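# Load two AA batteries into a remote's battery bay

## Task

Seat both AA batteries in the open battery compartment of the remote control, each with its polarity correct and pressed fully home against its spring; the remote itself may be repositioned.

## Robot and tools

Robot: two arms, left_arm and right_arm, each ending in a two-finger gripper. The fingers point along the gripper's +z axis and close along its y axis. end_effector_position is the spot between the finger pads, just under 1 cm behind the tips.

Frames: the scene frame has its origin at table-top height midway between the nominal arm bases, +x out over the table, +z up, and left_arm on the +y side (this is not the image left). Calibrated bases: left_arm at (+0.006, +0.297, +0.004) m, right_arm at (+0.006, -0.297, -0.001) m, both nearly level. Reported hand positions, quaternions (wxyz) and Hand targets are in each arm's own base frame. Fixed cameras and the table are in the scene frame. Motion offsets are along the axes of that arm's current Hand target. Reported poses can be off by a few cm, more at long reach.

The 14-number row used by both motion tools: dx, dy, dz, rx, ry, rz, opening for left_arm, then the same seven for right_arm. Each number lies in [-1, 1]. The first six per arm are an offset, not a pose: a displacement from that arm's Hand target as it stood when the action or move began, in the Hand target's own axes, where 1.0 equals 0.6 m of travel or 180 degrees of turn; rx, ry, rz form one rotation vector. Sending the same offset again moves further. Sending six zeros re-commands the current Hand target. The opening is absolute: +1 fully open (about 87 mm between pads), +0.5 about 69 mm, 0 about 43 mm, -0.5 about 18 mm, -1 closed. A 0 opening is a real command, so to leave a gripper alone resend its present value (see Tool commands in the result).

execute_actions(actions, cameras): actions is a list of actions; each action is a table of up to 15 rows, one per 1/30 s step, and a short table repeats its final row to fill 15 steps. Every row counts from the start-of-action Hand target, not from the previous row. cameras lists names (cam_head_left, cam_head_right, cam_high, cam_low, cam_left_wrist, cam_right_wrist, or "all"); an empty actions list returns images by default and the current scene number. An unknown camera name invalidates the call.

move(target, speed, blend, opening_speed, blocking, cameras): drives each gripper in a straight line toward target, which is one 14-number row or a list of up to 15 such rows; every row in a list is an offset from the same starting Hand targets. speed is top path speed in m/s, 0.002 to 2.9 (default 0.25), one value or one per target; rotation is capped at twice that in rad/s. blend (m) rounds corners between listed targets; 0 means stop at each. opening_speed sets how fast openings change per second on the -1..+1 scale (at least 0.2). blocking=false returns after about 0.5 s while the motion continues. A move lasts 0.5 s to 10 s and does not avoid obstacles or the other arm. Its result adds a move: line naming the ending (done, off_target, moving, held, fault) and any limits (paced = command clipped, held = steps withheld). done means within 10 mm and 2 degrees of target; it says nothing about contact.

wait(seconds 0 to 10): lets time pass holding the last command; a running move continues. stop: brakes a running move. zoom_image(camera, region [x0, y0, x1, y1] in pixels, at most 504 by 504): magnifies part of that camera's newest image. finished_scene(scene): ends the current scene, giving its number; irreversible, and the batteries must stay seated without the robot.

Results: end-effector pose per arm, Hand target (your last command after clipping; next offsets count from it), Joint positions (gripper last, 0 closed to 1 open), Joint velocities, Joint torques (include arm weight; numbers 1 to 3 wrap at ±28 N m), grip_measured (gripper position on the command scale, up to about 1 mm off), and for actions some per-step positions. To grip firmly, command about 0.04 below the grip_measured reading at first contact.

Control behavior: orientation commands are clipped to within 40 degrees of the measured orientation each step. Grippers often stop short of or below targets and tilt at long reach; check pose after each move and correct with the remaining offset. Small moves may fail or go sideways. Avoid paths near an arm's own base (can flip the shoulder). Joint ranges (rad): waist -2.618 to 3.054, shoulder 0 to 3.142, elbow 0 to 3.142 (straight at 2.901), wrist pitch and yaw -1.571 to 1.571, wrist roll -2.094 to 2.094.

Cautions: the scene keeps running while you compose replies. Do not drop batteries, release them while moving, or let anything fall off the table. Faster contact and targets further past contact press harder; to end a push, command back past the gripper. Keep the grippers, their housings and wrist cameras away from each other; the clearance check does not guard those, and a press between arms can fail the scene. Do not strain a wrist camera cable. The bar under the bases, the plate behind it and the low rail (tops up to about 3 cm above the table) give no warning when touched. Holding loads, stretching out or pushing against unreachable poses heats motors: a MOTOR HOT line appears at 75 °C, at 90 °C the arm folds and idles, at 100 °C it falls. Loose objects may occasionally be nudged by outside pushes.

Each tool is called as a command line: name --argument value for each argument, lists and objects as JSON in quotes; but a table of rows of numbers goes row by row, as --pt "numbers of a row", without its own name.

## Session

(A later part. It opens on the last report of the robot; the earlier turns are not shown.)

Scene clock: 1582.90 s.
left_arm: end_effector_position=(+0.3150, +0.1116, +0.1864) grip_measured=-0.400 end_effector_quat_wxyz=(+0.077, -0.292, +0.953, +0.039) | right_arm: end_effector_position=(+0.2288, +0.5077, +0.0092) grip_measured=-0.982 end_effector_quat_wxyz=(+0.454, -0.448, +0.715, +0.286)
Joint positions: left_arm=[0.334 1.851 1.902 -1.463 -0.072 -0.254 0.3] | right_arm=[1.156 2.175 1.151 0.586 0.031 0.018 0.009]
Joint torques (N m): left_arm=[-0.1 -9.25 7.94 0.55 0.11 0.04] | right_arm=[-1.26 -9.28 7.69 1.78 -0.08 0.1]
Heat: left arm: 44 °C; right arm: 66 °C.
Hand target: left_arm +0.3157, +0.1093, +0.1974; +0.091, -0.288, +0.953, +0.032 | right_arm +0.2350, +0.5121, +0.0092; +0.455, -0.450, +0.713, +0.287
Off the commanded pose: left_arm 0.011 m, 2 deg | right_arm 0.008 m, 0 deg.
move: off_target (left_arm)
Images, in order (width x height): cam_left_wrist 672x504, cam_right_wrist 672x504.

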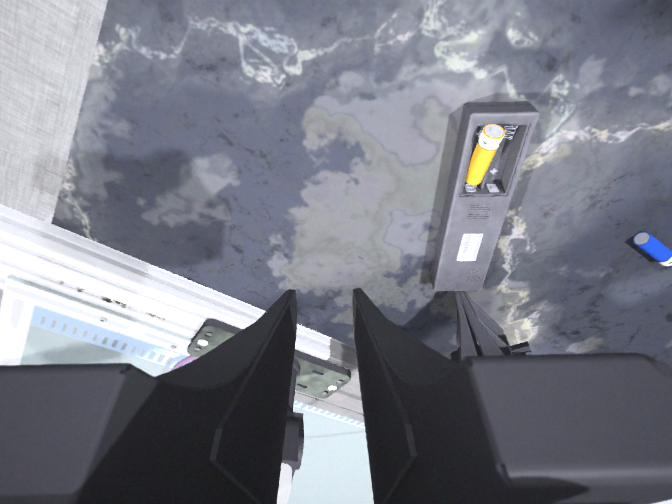

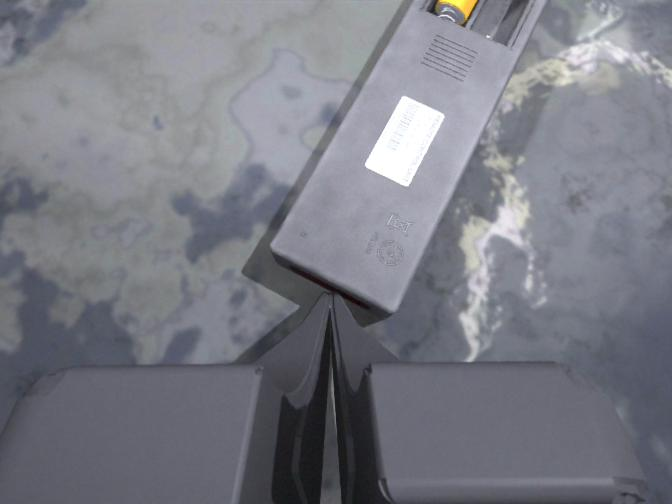

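move --target '[0.081,-0.187,0.205,0,-0.015,0,-0.4,0,0,0,0,0,0,-1]' --cameras '["cam_left_wrist"]' --speed 0.2

zoom_image --camera "cam_left_wrist" --region '[240, 140, 440, 380]'

Scene clock: 1605.37 s.
left_arm: end_effector_position=(+0.3540, +0.0011, +0.0717) grip_measured=-0.400 end_effector_quat_wxyz=(+0.108, -0.284, +0.952, +0.032) | right_arm: end_effector_position=(+0.2288, +0.5077, +0.0092) grip_measured=-0.982 end_effector_quat_wxyz=(+0.454, -0.448, +0.715, +0.286)
Joint positions: left_arm=[0.005 1.848 1.437 -0.969 -0.122 -0.562 0.3] | right_arm=[1.156 2.175 1.151 0.586 0.031 0.018 0.009]
Joint torques (N m): left_arm=[-0.23 -7.34 5.52 1.02 -0.28 -0.11] | right_arm=[-1.31 -9.26 7.8 1.79 -0.08 0.07]
Heat: left arm: 45 °C; right arm: 62 °C.
Hand target: left_arm +0.3572, +0.0034, +0.0664; +0.113, -0.287, +0.950, +0.039 | right_arm +0.2350, +0.5121, +0.0092; +0.455, -0.450, +0.713, +0.287
Off the commanded pose: left_arm 0.007 m, 1 deg | right_arm 0.008 m, 0 deg.
move: done
Images, in order (width x height): cam_left_wrist 672x504.

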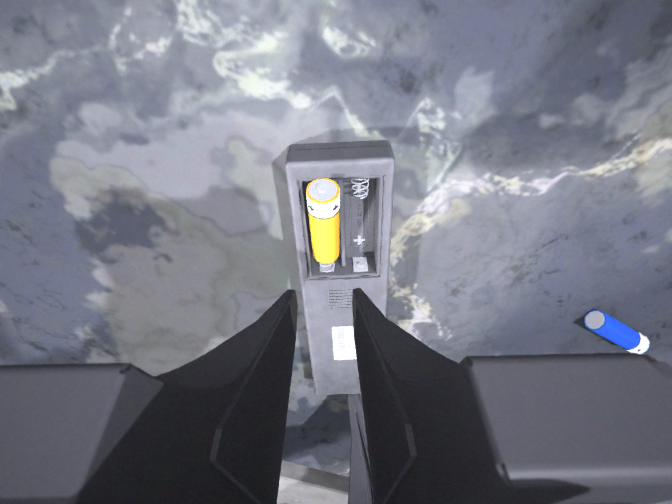

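Scaled by 2.100.

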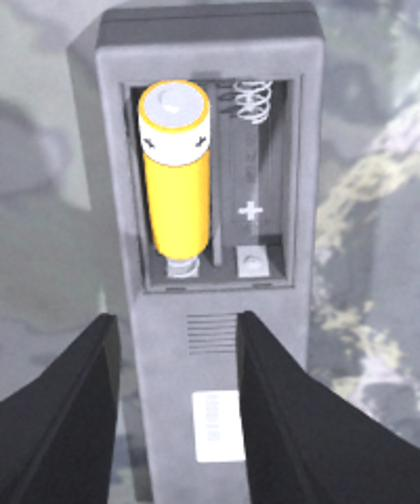

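move --target '[0.0098,0.0038,0.0788,-0.0016,0,-0.007,-0.4,0,0,0,0,0,0,-1]' --cameras '["cam_left_wrist"]' --speed 0.1

zoom_image --camera "cam_left_wrist" --region '[240, 160, 440, 400]'

Scene clock: 1619.10 s.
left_arm: end_effector_position=(+0.3558, +0.0043, +0.0251) grip_measured=-0.400 end_effector_quat_wxyz=(+0.105, -0.291, +0.950, +0.034) | right_arm: end_effector_position=(+0.2288, +0.5077, +0.0092) grip_measured=-0.982 end_effector_quat_wxyz=(+0.454, -0.448, +0.715, +0.286)
Joint positions: left_arm=[0.014 1.906 1.324 -0.805 -0.123 -0.57 0.3] | right_arm=[1.156 2.175 1.151 0.586 0.031 0.018 0.009]
Joint torques (N m): left_arm=[0.28 -7.45 5.24 1.1 -0.29 -0.1] | right_arm=[-1.26 -9.26 7.73 1.78 -0.09 0.06]
Heat: left arm: 43 °C; right arm: 60 °C.
Hand target: left_arm +0.3603, +0.0087, +0.0192; +0.113, -0.298, +0.947, +0.040 | right_arm +0.2350, +0.5121, +0.0092; +0.455, -0.450, +0.713, +0.287
Off the commanded pose: left_arm 0.009 m, 1 deg | right_arm 0.008 m, 0 deg.
move: done
Images, in order (width x height): cam_left_wrist 672x504.

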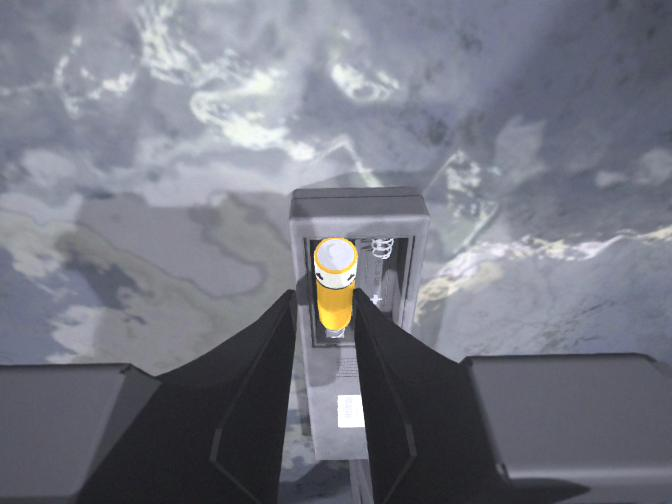

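Scaled by 2.100.

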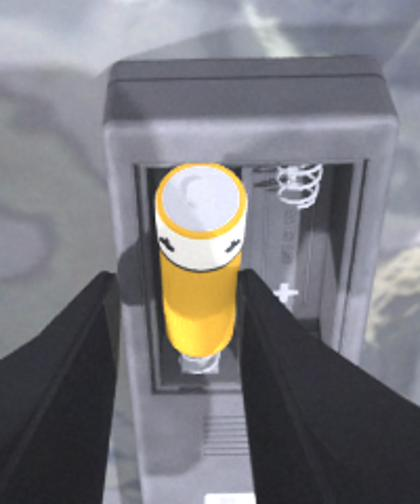

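move --target '[-0.006,-0.007,0.001,0,0,0,-0.4,0,0,0,0,0,0,-1]' --cameras '["cam_left_wrist"]' --speed 0.1

zoom_image --camera "cam_left_wrist" --region '[240, 160, 440, 400]'

Scene clock: 1626.20 s.
left_arm: end_effector_position=(+0.3556, +0.0043, +0.0244) grip_measured=-0.400 end_effector_quat_wxyz=(+0.104, -0.292, +0.950, +0.034) | right_arm: end_effector_position=(+0.2288, +0.5077, +0.0092) grip_measured=-0.982 end_effector_quat_wxyz=(+0.454, -0.448, +0.715, +0.286)
Joint positions: left_arm=[0.014 1.908 1.324 -0.805 -0.123 -0.571 0.3] | right_arm=[1.156 2.175 1.151 0.586 0.031 0.018 0.009]
Joint torques (N m): left_arm=[-0.09 -6.2 7.34 1 -0.3 -0.14] | right_arm=[-1.25 -9.28 7.76 1.78 -0.09 0.06]
Heat: left arm: 43 °C; right arm: 60 °C.
Hand target: left_arm +0.3657, +0.0073, +0.0195; +0.113, -0.298, +0.947, +0.040 | right_arm +0.2350, +0.5121, +0.0092; +0.455, -0.450, +0.713, +0.287
Off the commanded pose: left_arm 0.012 m, 1 deg | right_arm 0.008 m, 0 deg.
move: off_target (left_arm)
Images, in order (width x height): cam_left_wrist 672x504.

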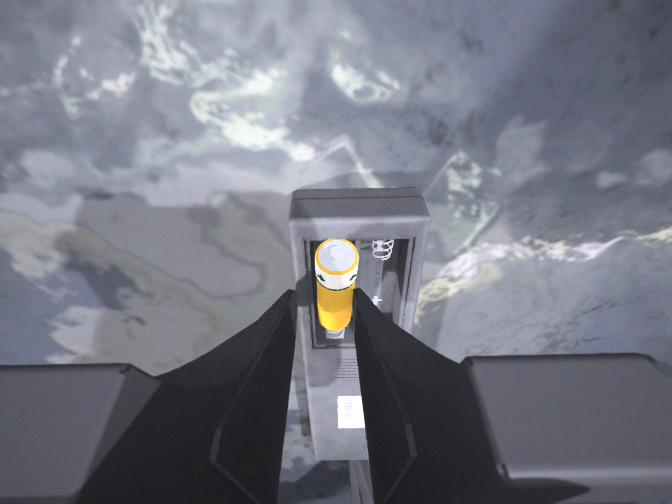

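Scaled by 2.100.

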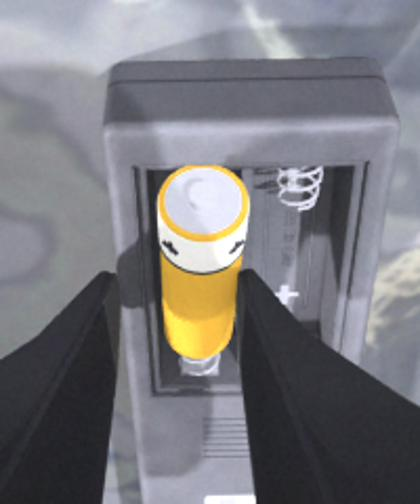

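move --pt "0.0012 -0.0103 -0.0517 0 0 0 -0.4 0 0 0 0 0 0 -1" --pt "0.0127 -0.0103 -0.0022 0 0 0 -0.4 0 0 0 0 0 0 -1" --cameras '["cam_left_wrist"]' --speed 0.1

zoom_image --camera "cam_left_wrist" --region '[240, 160, 440, 400]'

Scene clock: 1635.63 s.
left_arm: end_effector_position=(+0.3575, -0.0034, +0.0254) grip_measured=-0.400 end_effector_quat_wxyz=(+0.103, -0.296, +0.949, +0.035) | right_arm: end_effector_position=(+0.2288, +0.5077, +0.0092) grip_measured=-0.982 end_effector_quat_wxyz=(+0.454, -0.448, +0.715, +0.286)
Joint positions: left_arm=[-0.007 1.915 1.338 -0.817 -0.129 -0.6 0.3] | right_arm=[1.156 2.175 1.151 0.586 0.031 0.018 0.009]
Joint torques (N m): left_arm=[-0.46 -7.41 5.19 1.15 -0.29 -0.1] | right_arm=[-1.28 -9.25 7.76 1.79 -0.08 0.06]
Heat: left arm: 43 °C; right arm: 59 °C.
Hand target: left_arm +0.3629, -0.0021, +0.0189; +0.113, -0.298, +0.947, +0.040 | right_arm +0.2350, +0.5121, +0.0092; +0.455, -0.450, +0.713, +0.287
Off the commanded pose: left_arm 0.009 m, 1 deg | right_arm 0.008 m, 0 deg.
move: done
Images, in order (width x height): cam_left_wrist 672x504.

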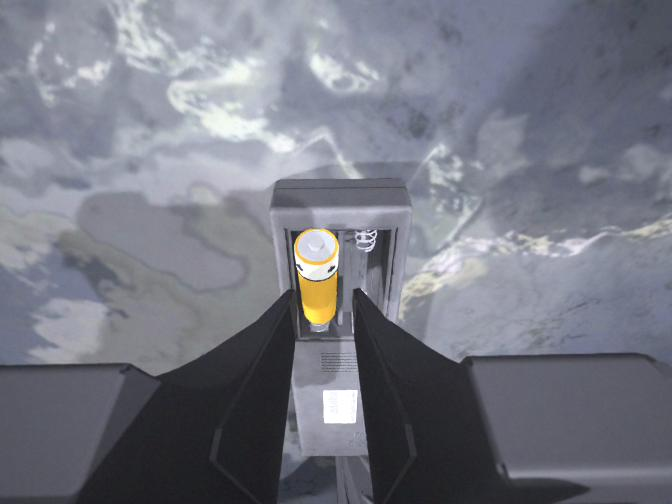

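Scaled by 2.100.

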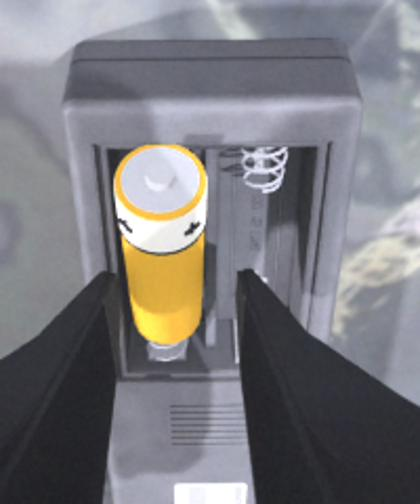

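move --pt "-0.0175 0.0077 -0.0388 0 0 0 -0.4 0 0 0 0 0 0 -1" --pt "-0.0082 0.0077 0.0018 0 0 0 -0.4 0 0 0 0 0 0 -1" --cameras '["cam_left_wrist"]' --speed 0.1

zoom_image --camera "cam_left_wrist" --region '[240, 160, 440, 400]'

Scene clock: 1645.67 s.
left_arm: end_effector_position=(+0.3602, +0.0003, +0.0256) grip_measured=-0.400 end_effector_quat_wxyz=(+0.106, -0.298, +0.948, +0.035) | right_arm: end_effector_position=(+0.2288, +0.5077, +0.0092) grip_measured=-0.982 end_effector_quat_wxyz=(+0.454, -0.448, +0.715, +0.286)
Joint positions: left_arm=[0.002 1.92 1.345 -0.813 -0.129 -0.594 0.3] | right_arm=[1.156 2.175 1.151 0.586 0.031 0.018 0.009]
Joint torques (N m): left_arm=[0.35 -7.46 5.19 1.12 -0.25 0.03] | right_arm=[-1.22 -9.28 7.75 1.78 -0.09 0.05]
Heat: left arm: 42 °C; right arm: 59 °C.
Hand target: left_arm +0.3645, +0.0045, +0.0190; +0.113, -0.298, +0.947, +0.040 | right_arm +0.2350, +0.5121, +0.0092; +0.455, -0.450, +0.713, +0.287
Off the commanded pose: left_arm 0.009 m, 1 deg | right_arm 0.008 m, 0 deg.
move: done
Images, in order (width x height): cam_left_wrist 672x504.

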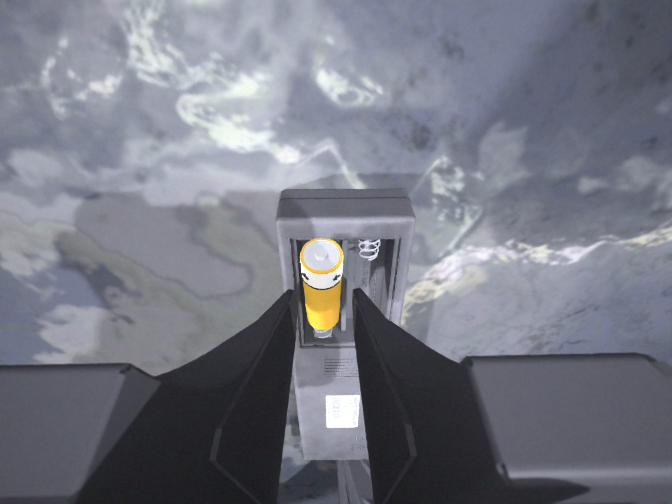

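Scaled by 2.100.

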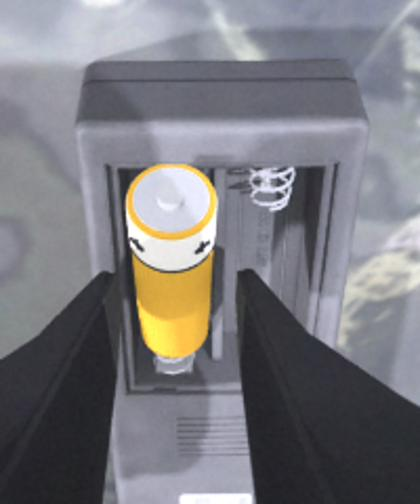

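move --pt "0 0 0 0 0 0 -0.4 0 0 0 0 0 0 -1" --pt "0 0 0 0 0 0 -0.75 0 0 0 0 0 0 -1" --pt "0.05 0 -0.018 0 0 0 -0.75 0 0 0 0 0 0 -1" --cameras '["cam_left_wrist","cam_right_wrist"]' --speed 0.06 --opening_speed 0.4

zoom_image --camera "cam_left_wrist" --region '[240, 160, 440, 400]'

zoom_image --camera "cam_right_wrist" --region '[400, 0, 600, 130]'

Scene clock: 1655.40 s.
left_arm: end_effector_position=(+0.3544, -0.0050, +0.0254) grip_measured=-0.613 end_effector_quat_wxyz=(+0.136, -0.300, +0.943, +0.043) | right_arm: end_effector_position=(+0.2278, +0.5080, +0.0089) grip_measured=-0.982 end_effector_quat_wxyz=(+0.452, -0.449, +0.715, +0.288)
Joint positions: left_arm=[-0.031 1.854 1.252 -0.737 -0.171 -0.627 0.194] | right_arm=[1.156 2.175 1.151 0.585 0.025 0.018 0.009]
Joint torques (N m): left_arm=[-1.5 -9.16 3.86 0.48 0.06 -0.19] | right_arm=[-1.21 -9.25 7.73 1.79 -0.02 0.05]
Heat: left arm: 42 °C; right arm: 59 °C.
Hand target: left_arm +0.3384, -0.0138, +0.0224; +0.113, -0.298, +0.947, +0.040 | right_arm +0.2350, +0.5121, +0.0091; +0.455, -0.450, +0.713, +0.287
Off the commanded pose: left_arm 0.018 m, 3 deg | right_arm 0.008 m, 0 deg.
move: off_target (left_arm)
Images, in order (width x height): cam_left_wrist 672x504, cam_right_wrist 672x504.

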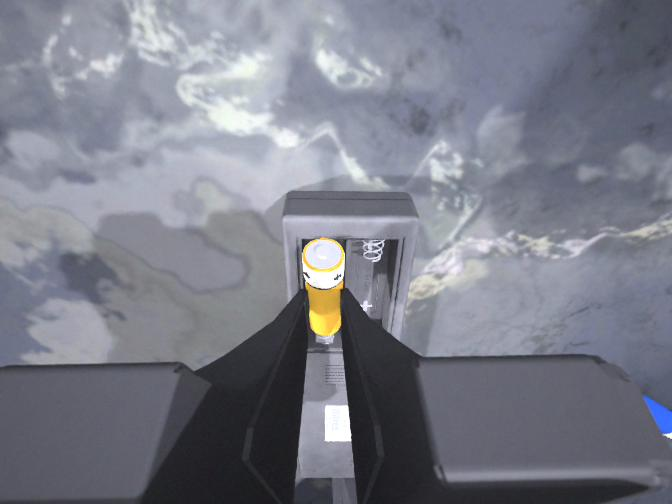

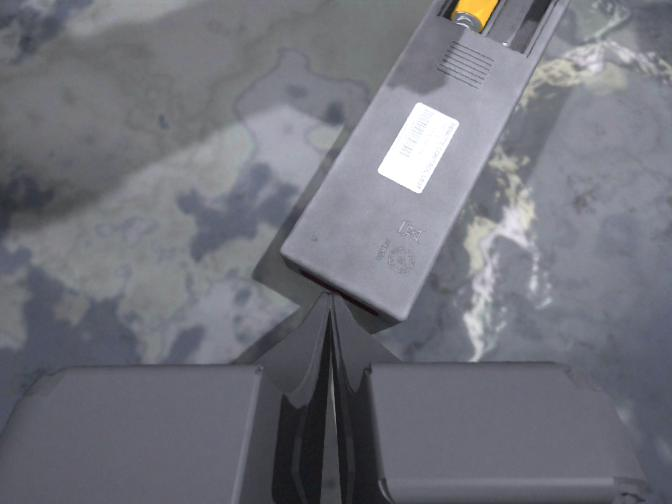

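Scaled by 2.100.

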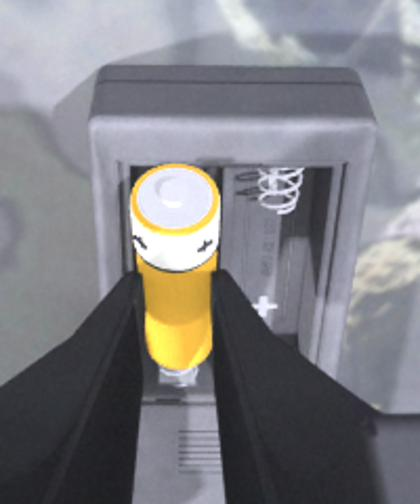

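Scaled by 2.520.

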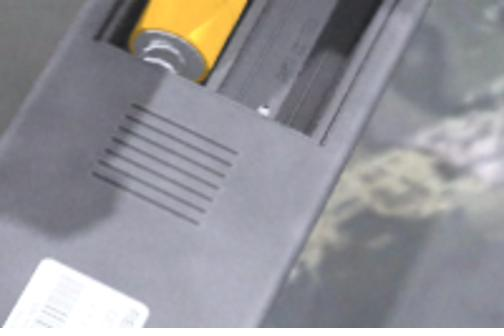

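move --pt "0.013 0 -0.004 0 0 0 -0.75 0 0 0 0 0 0 -1" --pt "0.019 0 0.022 0 0.06 0 -0.75 0 0 0 0 0 0 -1" --cameras '["cam_left_wrist","cam_right_wrist"]' --speed 0.06

zoom_image --camera "cam_left_wrist" --region '[240, 160, 440, 400]'

zoom_image --camera "cam_right_wrist" --region '[400, 0, 600, 130]'

Scene clock: 1663.33 s.
left_arm: end_effector_position=(+0.3536, -0.0060, +0.0249) grip_measured=-0.619 end_effector_quat_wxyz=(+0.085, -0.307, +0.948, +0.022) | right_arm: end_effector_position=(+0.2262, +0.5087, +0.0089) grip_measured=-0.982 end_effector_quat_wxyz=(+0.450, -0.452, +0.713, +0.292)
Joint positions: left_arm=[0.004 1.926 1.352 -0.848 -0.093 -0.615 0.19] | right_arm=[1.156 2.175 1.151 0.585 0.014 0.018 0.009]
Joint torques (N m): left_arm=[-0.57 -4.82 4.86 0.11 0.52 -0.01] | right_arm=[-1.21 -9.35 7.73 1.79 0.1 0.06]
Heat: left arm: 42 °C; right arm: 59 °C.
Hand target: left_arm +0.3318, -0.0181, +0.0068; +0.023, -0.300, +0.953, +0.012 | right_arm +0.2350, +0.5121, +0.0091; +0.455, -0.450, +0.713, +0.287
Off the commanded pose: left_arm 0.031 m, 7 deg | right_arm 0.009 m, 1 deg.
move: off_target (left_arm)
Images, in order (width x height): cam_left_wrist 672x504, cam_right_wrist 672x504.

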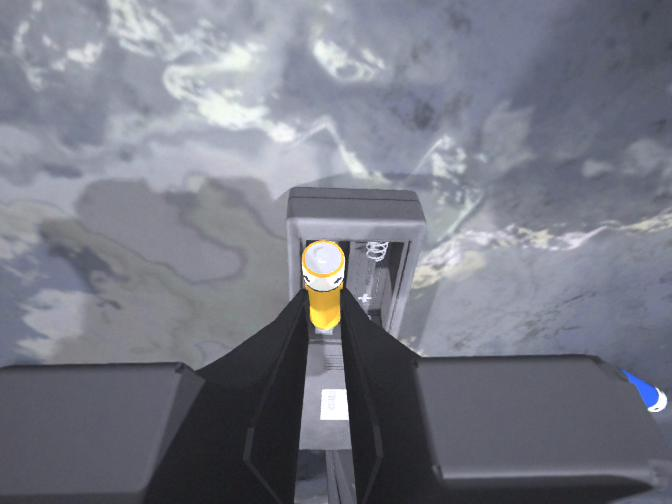

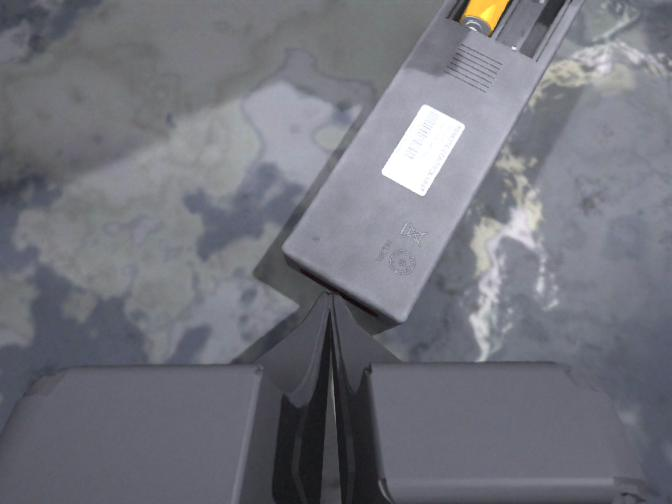

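Scaled by 2.100.

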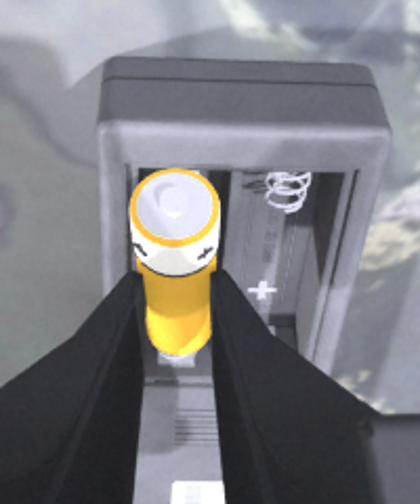

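Scaled by 2.520.

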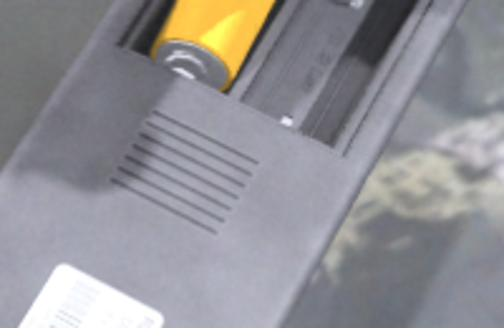

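move --pt "-0.0378 -0.004 0 0 0 0 -0.75 0 0 0 0 0 0 -1" --pt "-0.0378 -0.004 0 0 0 0 -0.45 0 0 0 0 0 0 -1" --pt "-0.0467 -0.0047 -0.0977 0 -0.058 0 -0.45 0 0 0 0 0 0 -1" --pt "-0.0467 -0.0047 -0.0977 0 -0.058 0 -1 0 0 0 0 0 0 -1" --cameras '["cam_left_wrist"]' --speed 0.08

zoom_image --camera "cam_left_wrist" --region '[240, 140, 440, 380]'

Scene clock: 1712.53 s.
left_arm: end_effector_position=(+0.3580, -0.0075, +0.0598) grip_measured=-0.963 end_effector_quat_wxyz=(+0.104, -0.296, +0.949, +0.033) | right_arm: end_effector_position=(+0.2262, +0.5087, +0.0089) grip_measured=-0.982 end_effector_quat_wxyz=(+0.450, -0.452, +0.713, +0.292)
Joint positions: left_arm=[-0.016 1.88 1.432 -0.945 -0.126 -0.611 0.018] | right_arm=[1.156 2.175 1.151 0.585 0.014 0.018 0.009]
Joint torques (N m): left_arm=[-0.66 -10.62 5.52 0.59 -0.29 -0.11] | right_arm=[-1.25 -9.25 7.72 1.79 0.1 0.06]
Heat: left arm: 39 °C; right arm: 58 °C.
Hand target: left_arm +0.3541, -0.0066, +0.0668; +0.110, -0.298, +0.948, +0.039 | right_arm +0.2350, +0.5121, +0.0091; +0.455, -0.450, +0.713, +0.287
Off the commanded pose: left_arm 0.008 m, 1 deg | right_arm 0.009 m, 1 deg.
move: done; target 2's new opening was sent with left_arm's hand 0.017 m and 3 deg from that target
Images, in order (width x height): cam_left_wrist 672x504.

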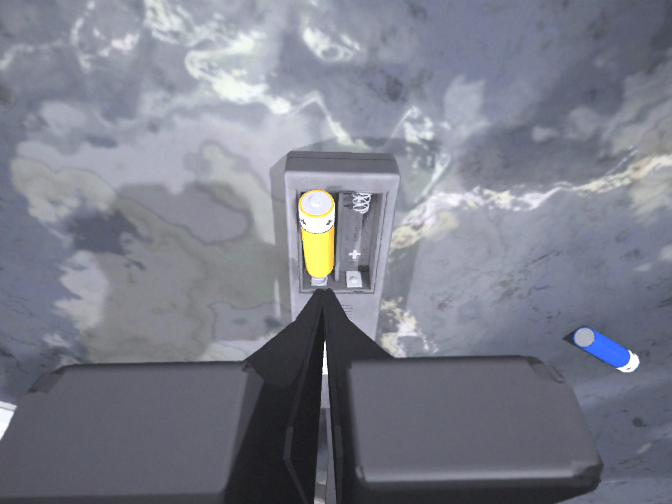

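Scaled by 2.100.

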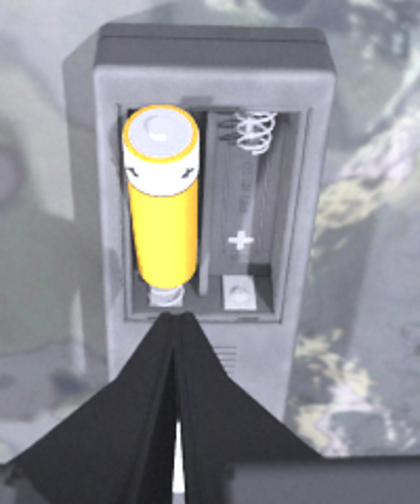

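move --pt "-0.0513 0.0007 0.0152 0.0015 0 0.0065 -1 0 0 0 0 0 0 -1" --pt "-0.0377 0.0007 0.075 0.0015 0 0.0065 -1 0 0 0 0 0 0 -1" --cameras '["cam_left_wrist"]' --speed 0.1

zoom_image --camera "cam_left_wrist" --region '[240, 180, 440, 420]'

zoom_image --camera "cam_left_wrist" --region '[280, 230, 380, 330]'

Scene clock: 1724.93 s.
left_arm: end_effector_position=(+0.3731, +0.0108, +0.0371) grip_measured=-0.963 end_effector_quat_wxyz=(+0.100, -0.288, +0.952, +0.039) | right_arm: end_effector_position=(+0.2262, +0.5087, +0.0089) grip_measured=-0.982 end_effector_quat_wxyz=(+0.450, -0.452, +0.713, +0.292)
Joint positions: left_arm=[0.027 1.966 1.458 -0.889 -0.127 -0.55 0.018] | right_arm=[1.156 2.175 1.151 0.585 0.014 0.018 0.009]
Joint torques (N m): left_arm=[0.09 -7.62 5 1.28 -0.14 -0.01] | right_arm=[-1.22 -9.31 7.75 1.79 0.1 0.06]
Heat: left arm: 41 °C; right arm: 58 °C.
Hand target: left_arm +0.3804, +0.0127, +0.0283; +0.110, -0.288, +0.951, +0.038 | right_arm +0.2350, +0.5121, +0.0091; +0.455, -0.450, +0.713, +0.287
Off the commanded pose: left_arm 0.011 m, 1 deg | right_arm 0.009 m, 1 deg.
move: off_target (left_arm)
Images, in order (width x height): cam_left_wrist 672x504.

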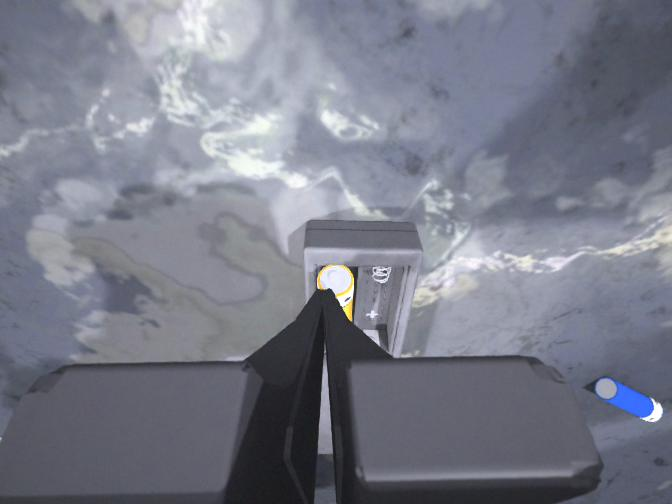

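Scaled by 2.100.

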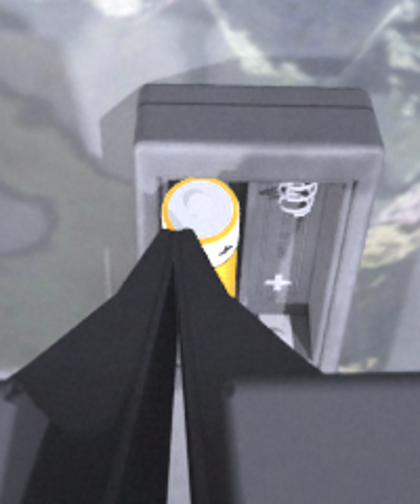

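Scaled by 5.040.

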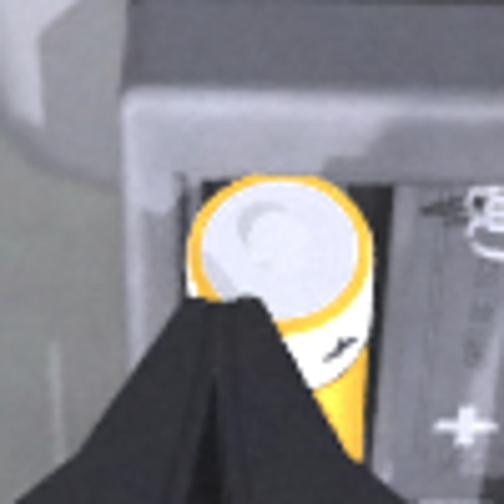

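move --pt "-0.0197 -0.0048 -0.033 0 0 0 -1 0 0 0 0 0 0 -1" --pt "-0.0098 -0.0048 0.0092 0 0 0 -1 0 0 0 0 0 0 -1" --cameras '["cam_left_wrist"]' --speed 0.1

zoom_image --camera "cam_left_wrist" --region '[270, 220, 390, 340]'

Scene clock: 1736.67 s.
left_arm: end_effector_position=(+0.3833, +0.0113, +0.0336) grip_measured=-0.963 end_effector_quat_wxyz=(+0.106, -0.288, +0.951, +0.037) | right_arm: end_effector_position=(+0.2262, +0.5087, +0.0089) grip_measured=-0.982 end_effector_quat_wxyz=(+0.450, -0.452, +0.713, +0.292)
Joint positions: left_arm=[0.028 1.996 1.486 -0.875 -0.126 -0.547 0.018] | right_arm=[1.156 2.175 1.151 0.585 0.014 0.018 0.009]
Joint torques (N m): left_arm=[0.28 -7.8 5.04 1.18 -0.15 0.01] | right_arm=[-1.21 -9.29 7.73 1.79 0.1 0.06]
Heat: left arm: 41 °C; right arm: 58 °C.
Hand target: left_arm +0.3877, +0.0141, +0.0242; +0.110, -0.288, +0.951, +0.038 | right_arm +0.2350, +0.5121, +0.0091; +0.455, -0.450, +0.713, +0.287
Off the commanded pose: left_arm 0.011 m, 1 deg | right_arm 0.009 m, 1 deg.
move: off_target (left_arm)
Images, in order (width x height): cam_left_wrist 672x504.

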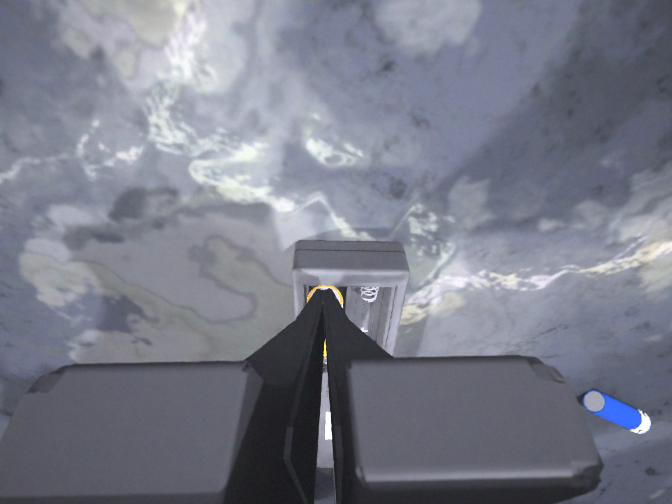

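Scaled by 4.200.

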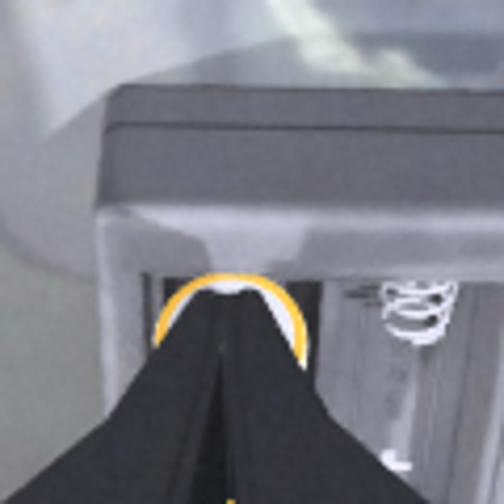

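move --target '[0.0432,0,-0.0133,0,0,0,-1,0,0,0,0,0,0,-1]' --cameras '["cam_left_wrist","cam_right_wrist"]' --speed 0.04

zoom_image --camera "cam_left_wrist" --region '[270, 200, 390, 340]'

zoom_image --camera "cam_right_wrist" --region '[430, 0, 530, 60]'

Scene clock: 1749.73 s.
left_arm: end_effector_position=(+0.3810, +0.0074, +0.0342) grip_measured=-0.963 end_effector_quat_wxyz=(+0.136, -0.291, +0.946, +0.038) | right_arm: end_effector_position=(+0.2262, +0.5087, +0.0089) grip_measured=-0.982 end_effector_quat_wxyz=(+0.450, -0.452, +0.713, +0.292)
Joint positions: left_arm=[0.009 1.934 1.396 -0.791 -0.15 -0.57 0.018] | right_arm=[1.156 2.175 1.151 0.585 0.014 0.018 0.009]
Joint torques (N m): left_arm=[-1.44 -8.99 3.54 0.61 0 -0.14] | right_arm=[-1.24 -9.28 7.73 1.79 0.1 0.06]
Heat: left arm: 43 °C; right arm: 58 °C.
Hand target: left_arm +0.3652, -0.0009, +0.0260; +0.110, -0.288, +0.951, +0.038 | right_arm +0.2350, +0.5121, +0.0091; +0.455, -0.450, +0.713, +0.287
Off the commanded pose: left_arm 0.020 m, 3 deg | right_arm 0.009 m, 1 deg.
move: off_target (left_arm)
Images, in order (width x height): cam_left_wrist 672x504, cam_right_wrist 672x504.

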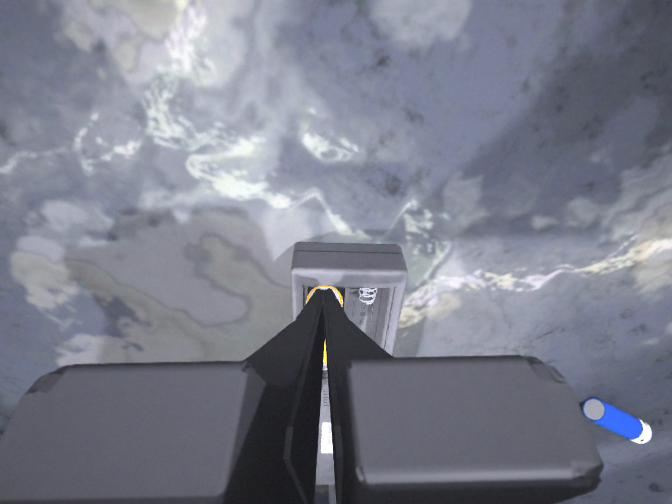

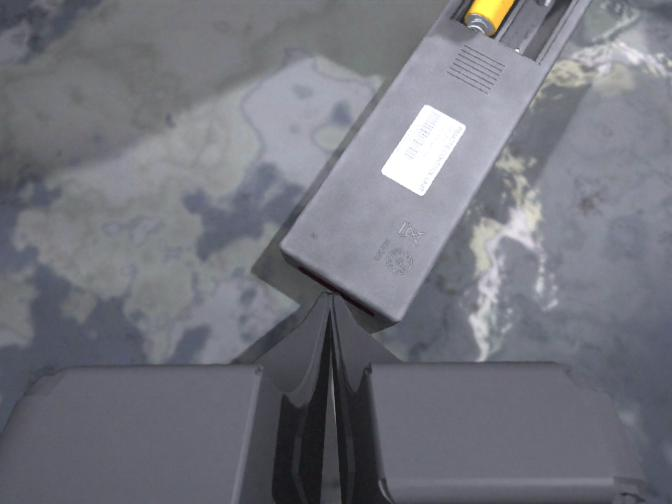

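Scaled by 3.600.

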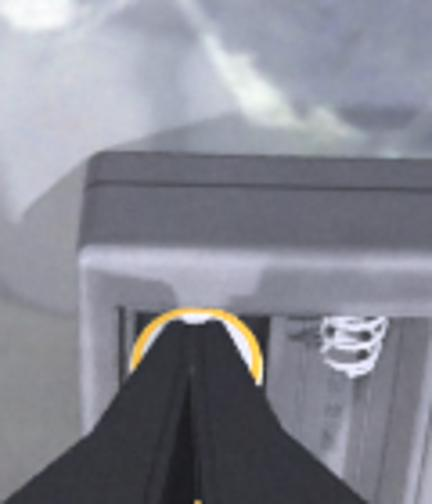

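Scaled by 5.040.

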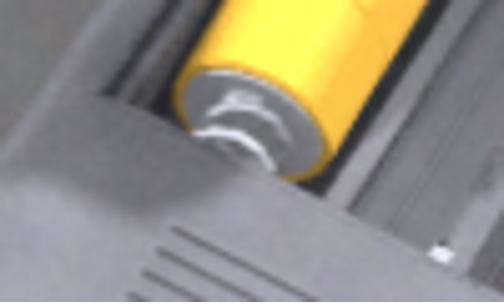

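move --target '[0.025,0,-0.006,0,0,0,-1,0,0,0,0,0,0,-1]' --cameras '["cam_left_wrist","cam_right_wrist"]' --speed 0.04

zoom_image --camera "cam_left_wrist" --region '[270, 200, 390, 340]'

zoom_image --camera "cam_right_wrist" --region '[430, 0, 530, 60]'

Scene clock: 1755.53 s.
left_arm: end_effector_position=(+0.3802, +0.0021, +0.0319) grip_measured=-0.963 end_effector_quat_wxyz=(+0.155, -0.295, +0.942, +0.039) | right_arm: end_effector_position=(+0.2251, +0.5092, +0.0089) grip_measured=-0.982 end_effector_quat_wxyz=(+0.448, -0.453, +0.712, +0.294)
Joint positions: left_arm=[-0.012 1.903 1.339 -0.732 -0.169 -0.595 0.018] | right_arm=[1.156 2.175 1.151 0.585 0.008 0.018 0.009]
Joint torques (N m): left_arm=[-1.73 -9.66 3.6 0.14 0.15 -0.12] | right_arm=[-1.25 -9.28 7.75 1.79 0.17 0.05]
Heat: left arm: 44 °C; right arm: 58 °C.
Hand target: left_arm +0.3525, -0.0095, +0.0261; +0.110, -0.288, +0.951, +0.038 | right_arm +0.2350, +0.5121, +0.0092; +0.455, -0.450, +0.713, +0.287
Off the commanded pose: left_arm 0.031 m, 5 deg | right_arm 0.010 m, 1 deg.
move: off_target (left_arm)
Images, in order (width x height): cam_left_wrist 672x504, cam_right_wrist 672x504.

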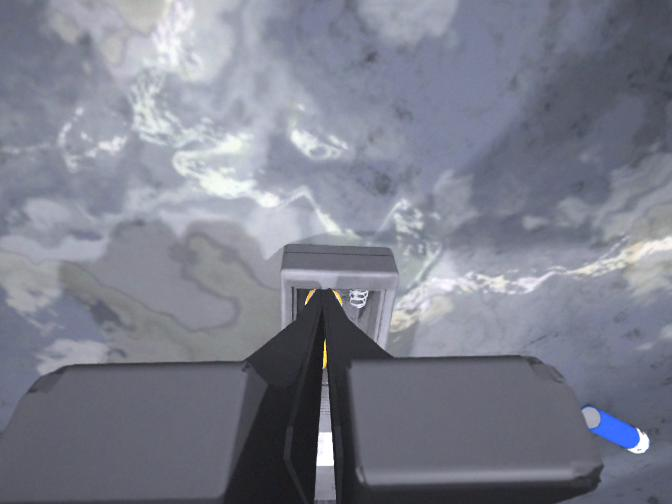

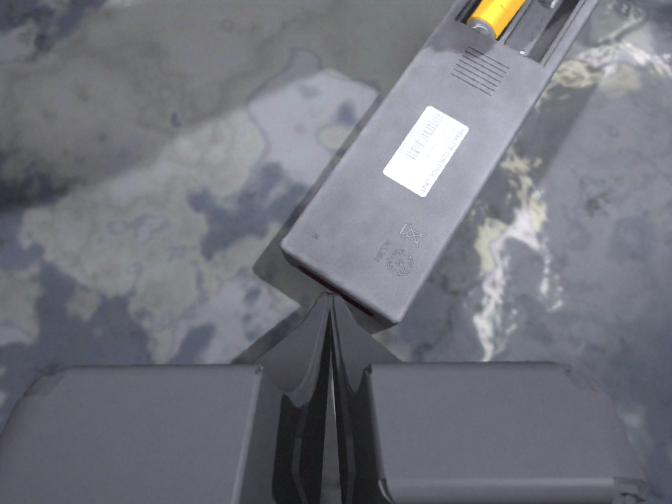

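Scaled by 3.600.

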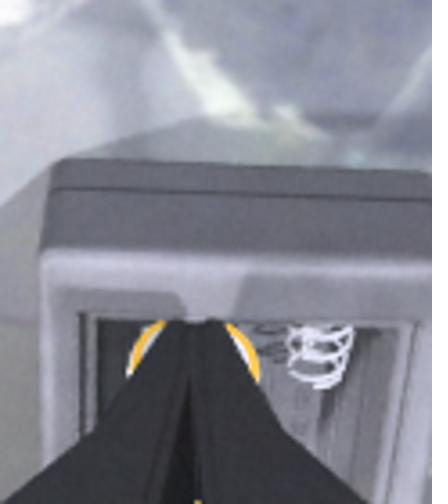

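Scaled by 5.040.

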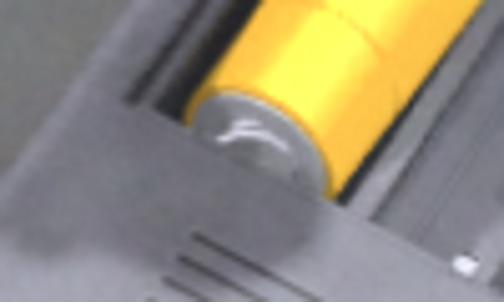

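move --target '[0.0075,0,0.03,0,0,0,-1,0,0,0,0,0,0,-1]' --cameras '["cam_left_wrist","cam_right_wrist"]' --speed 0.04

zoom_image --camera "cam_left_wrist" --region '[270, 200, 390, 340]'

zoom_image --camera "cam_right_wrist" --region '[430, 0, 530, 60]'

Scene clock: 1761.37 s.
left_arm: end_effector_position=(+0.3805, +0.0025, +0.0251) grip_measured=-0.963 end_effector_quat_wxyz=(+0.163, -0.296, +0.940, +0.038) | right_arm: end_effector_position=(+0.2246, +0.5094, +0.0089) grip_measured=-0.982 end_effector_quat_wxyz=(+0.448, -0.454, +0.712, +0.295)
Joint positions: left_arm=[-0.012 1.9 1.304 -0.685 -0.173 -0.597 0.018] | right_arm=[1.156 2.175 1.151 0.585 0.005 0.018 0.009]
Joint torques (N m): left_arm=[-1.68 -7.5 2.77 0.39 0.19 -0.11] | right_arm=[-1.29 -9.35 7.75 1.79 0.21 0.07]
Heat: left arm: 43 °C; right arm: 58 °C.
Hand target: left_arm +0.3521, -0.0095, +0.0074; +0.110, -0.288, +0.951, +0.038 | right_arm +0.2350, +0.5121, +0.0092; +0.455, -0.450, +0.713, +0.287
Off the commanded pose: left_arm 0.035 m, 6 deg | right_arm 0.011 m, 1 deg.
move: off_target (left_arm, right_arm)
Images, in order (width x height): cam_left_wrist 672x504, cam_right_wrist 672x504.

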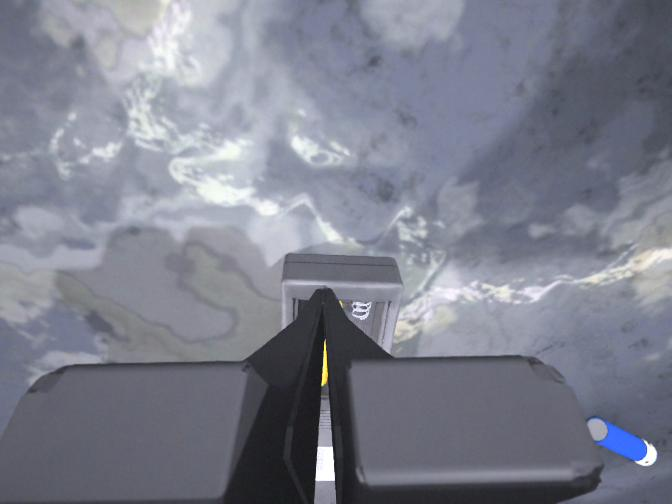

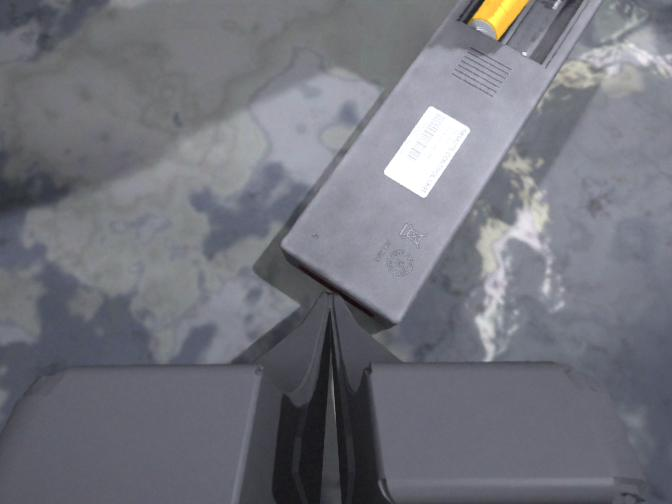

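Scaled by 3.600.

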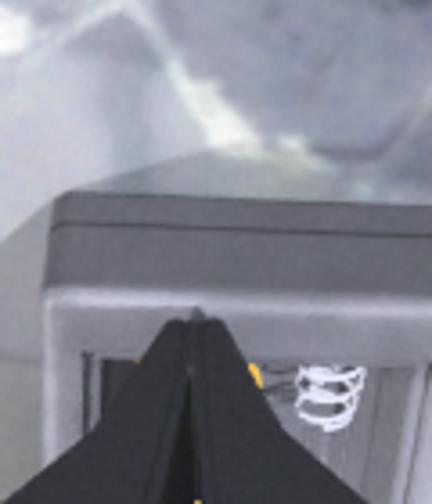

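Scaled by 5.040.

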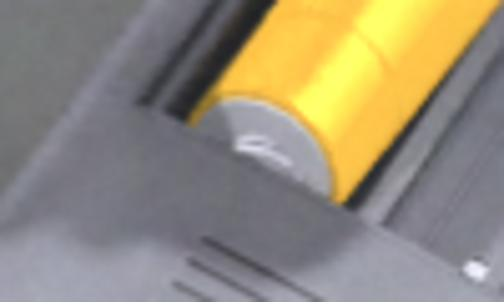

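move --pt "-0.01 0 -0.1 0 0 0 -1 0 0 0 0 0 0 -1" --pt "0.02 0 -0.14 0 0 0 -1 0 0 0 0 0 0 -1" --cameras '["cam_left_wrist","cam_right_wrist"]' --speed 0.08

zoom_image --camera "cam_left_wrist" --region '[270, 140, 420, 300]'

zoom_image --camera "cam_right_wrist" --region '[430, 0, 530, 60]'

Scene clock: 1769.60 s.
left_arm: end_effector_position=(+0.3264, -0.0246, +0.0770) grip_measured=-0.963 end_effector_quat_wxyz=(+0.102, -0.286, +0.952, +0.044) | right_arm: end_effector_position=(+0.2242, +0.5096, +0.0089) grip_measured=-0.982 end_effector_quat_wxyz=(+0.447, -0.454, +0.711, +0.296)
Joint positions: left_arm=[-0.082 1.767 1.359 -1.004 -0.157 -0.654 0.018] | right_arm=[1.156 2.175 1.151 0.585 0.002 0.018 0.009]
Joint torques (N m): left_arm=[-0.49 -9.33 6.9 0.56 -0.08 -0.11] | right_arm=[-1.24 -9.31 7.72 1.79 0.25 0.05]
Heat: left arm: 44 °C; right arm: 58 °C.
Hand target: left_arm +0.3267, -0.0273, +0.0865; +0.110, -0.288, +0.950, +0.038 | right_arm +0.2350, +0.5121, +0.0092; +0.455, -0.450, +0.713, +0.287
Off the commanded pose: left_arm 0.010 m, 1 deg | right_arm 0.011 m, 1 deg.
move: off_target (right_arm)
Images, in order (width x height): cam_left_wrist 672x504, cam_right_wrist 672x504.

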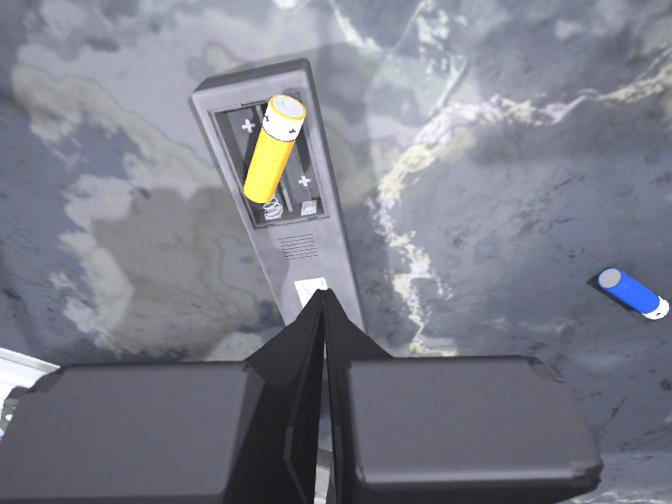

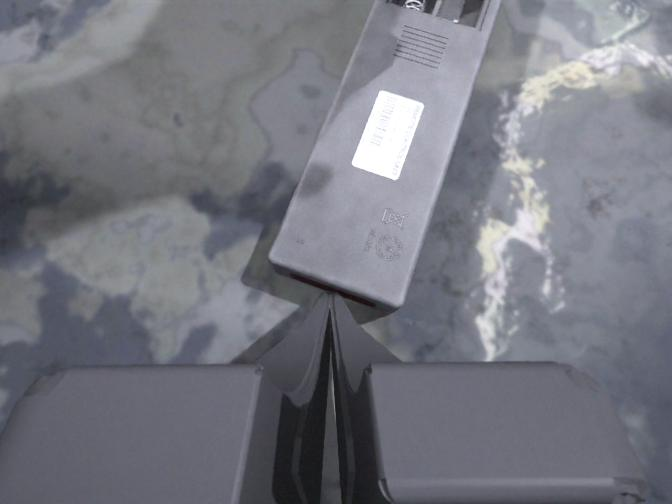

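Scaled by 3.150.

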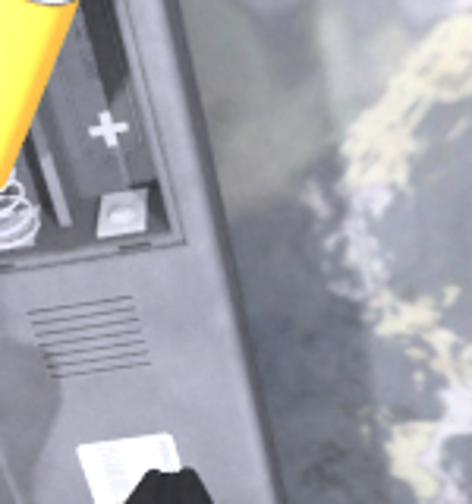

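Scaled by 5.040.

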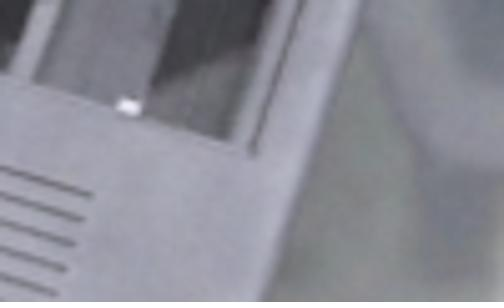

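zoom_image --camera "cam_left_wrist" --region '[180, 50, 340, 240]'

Scaled by 2.653.

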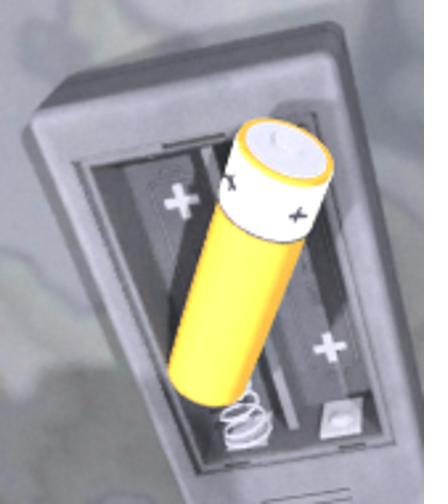

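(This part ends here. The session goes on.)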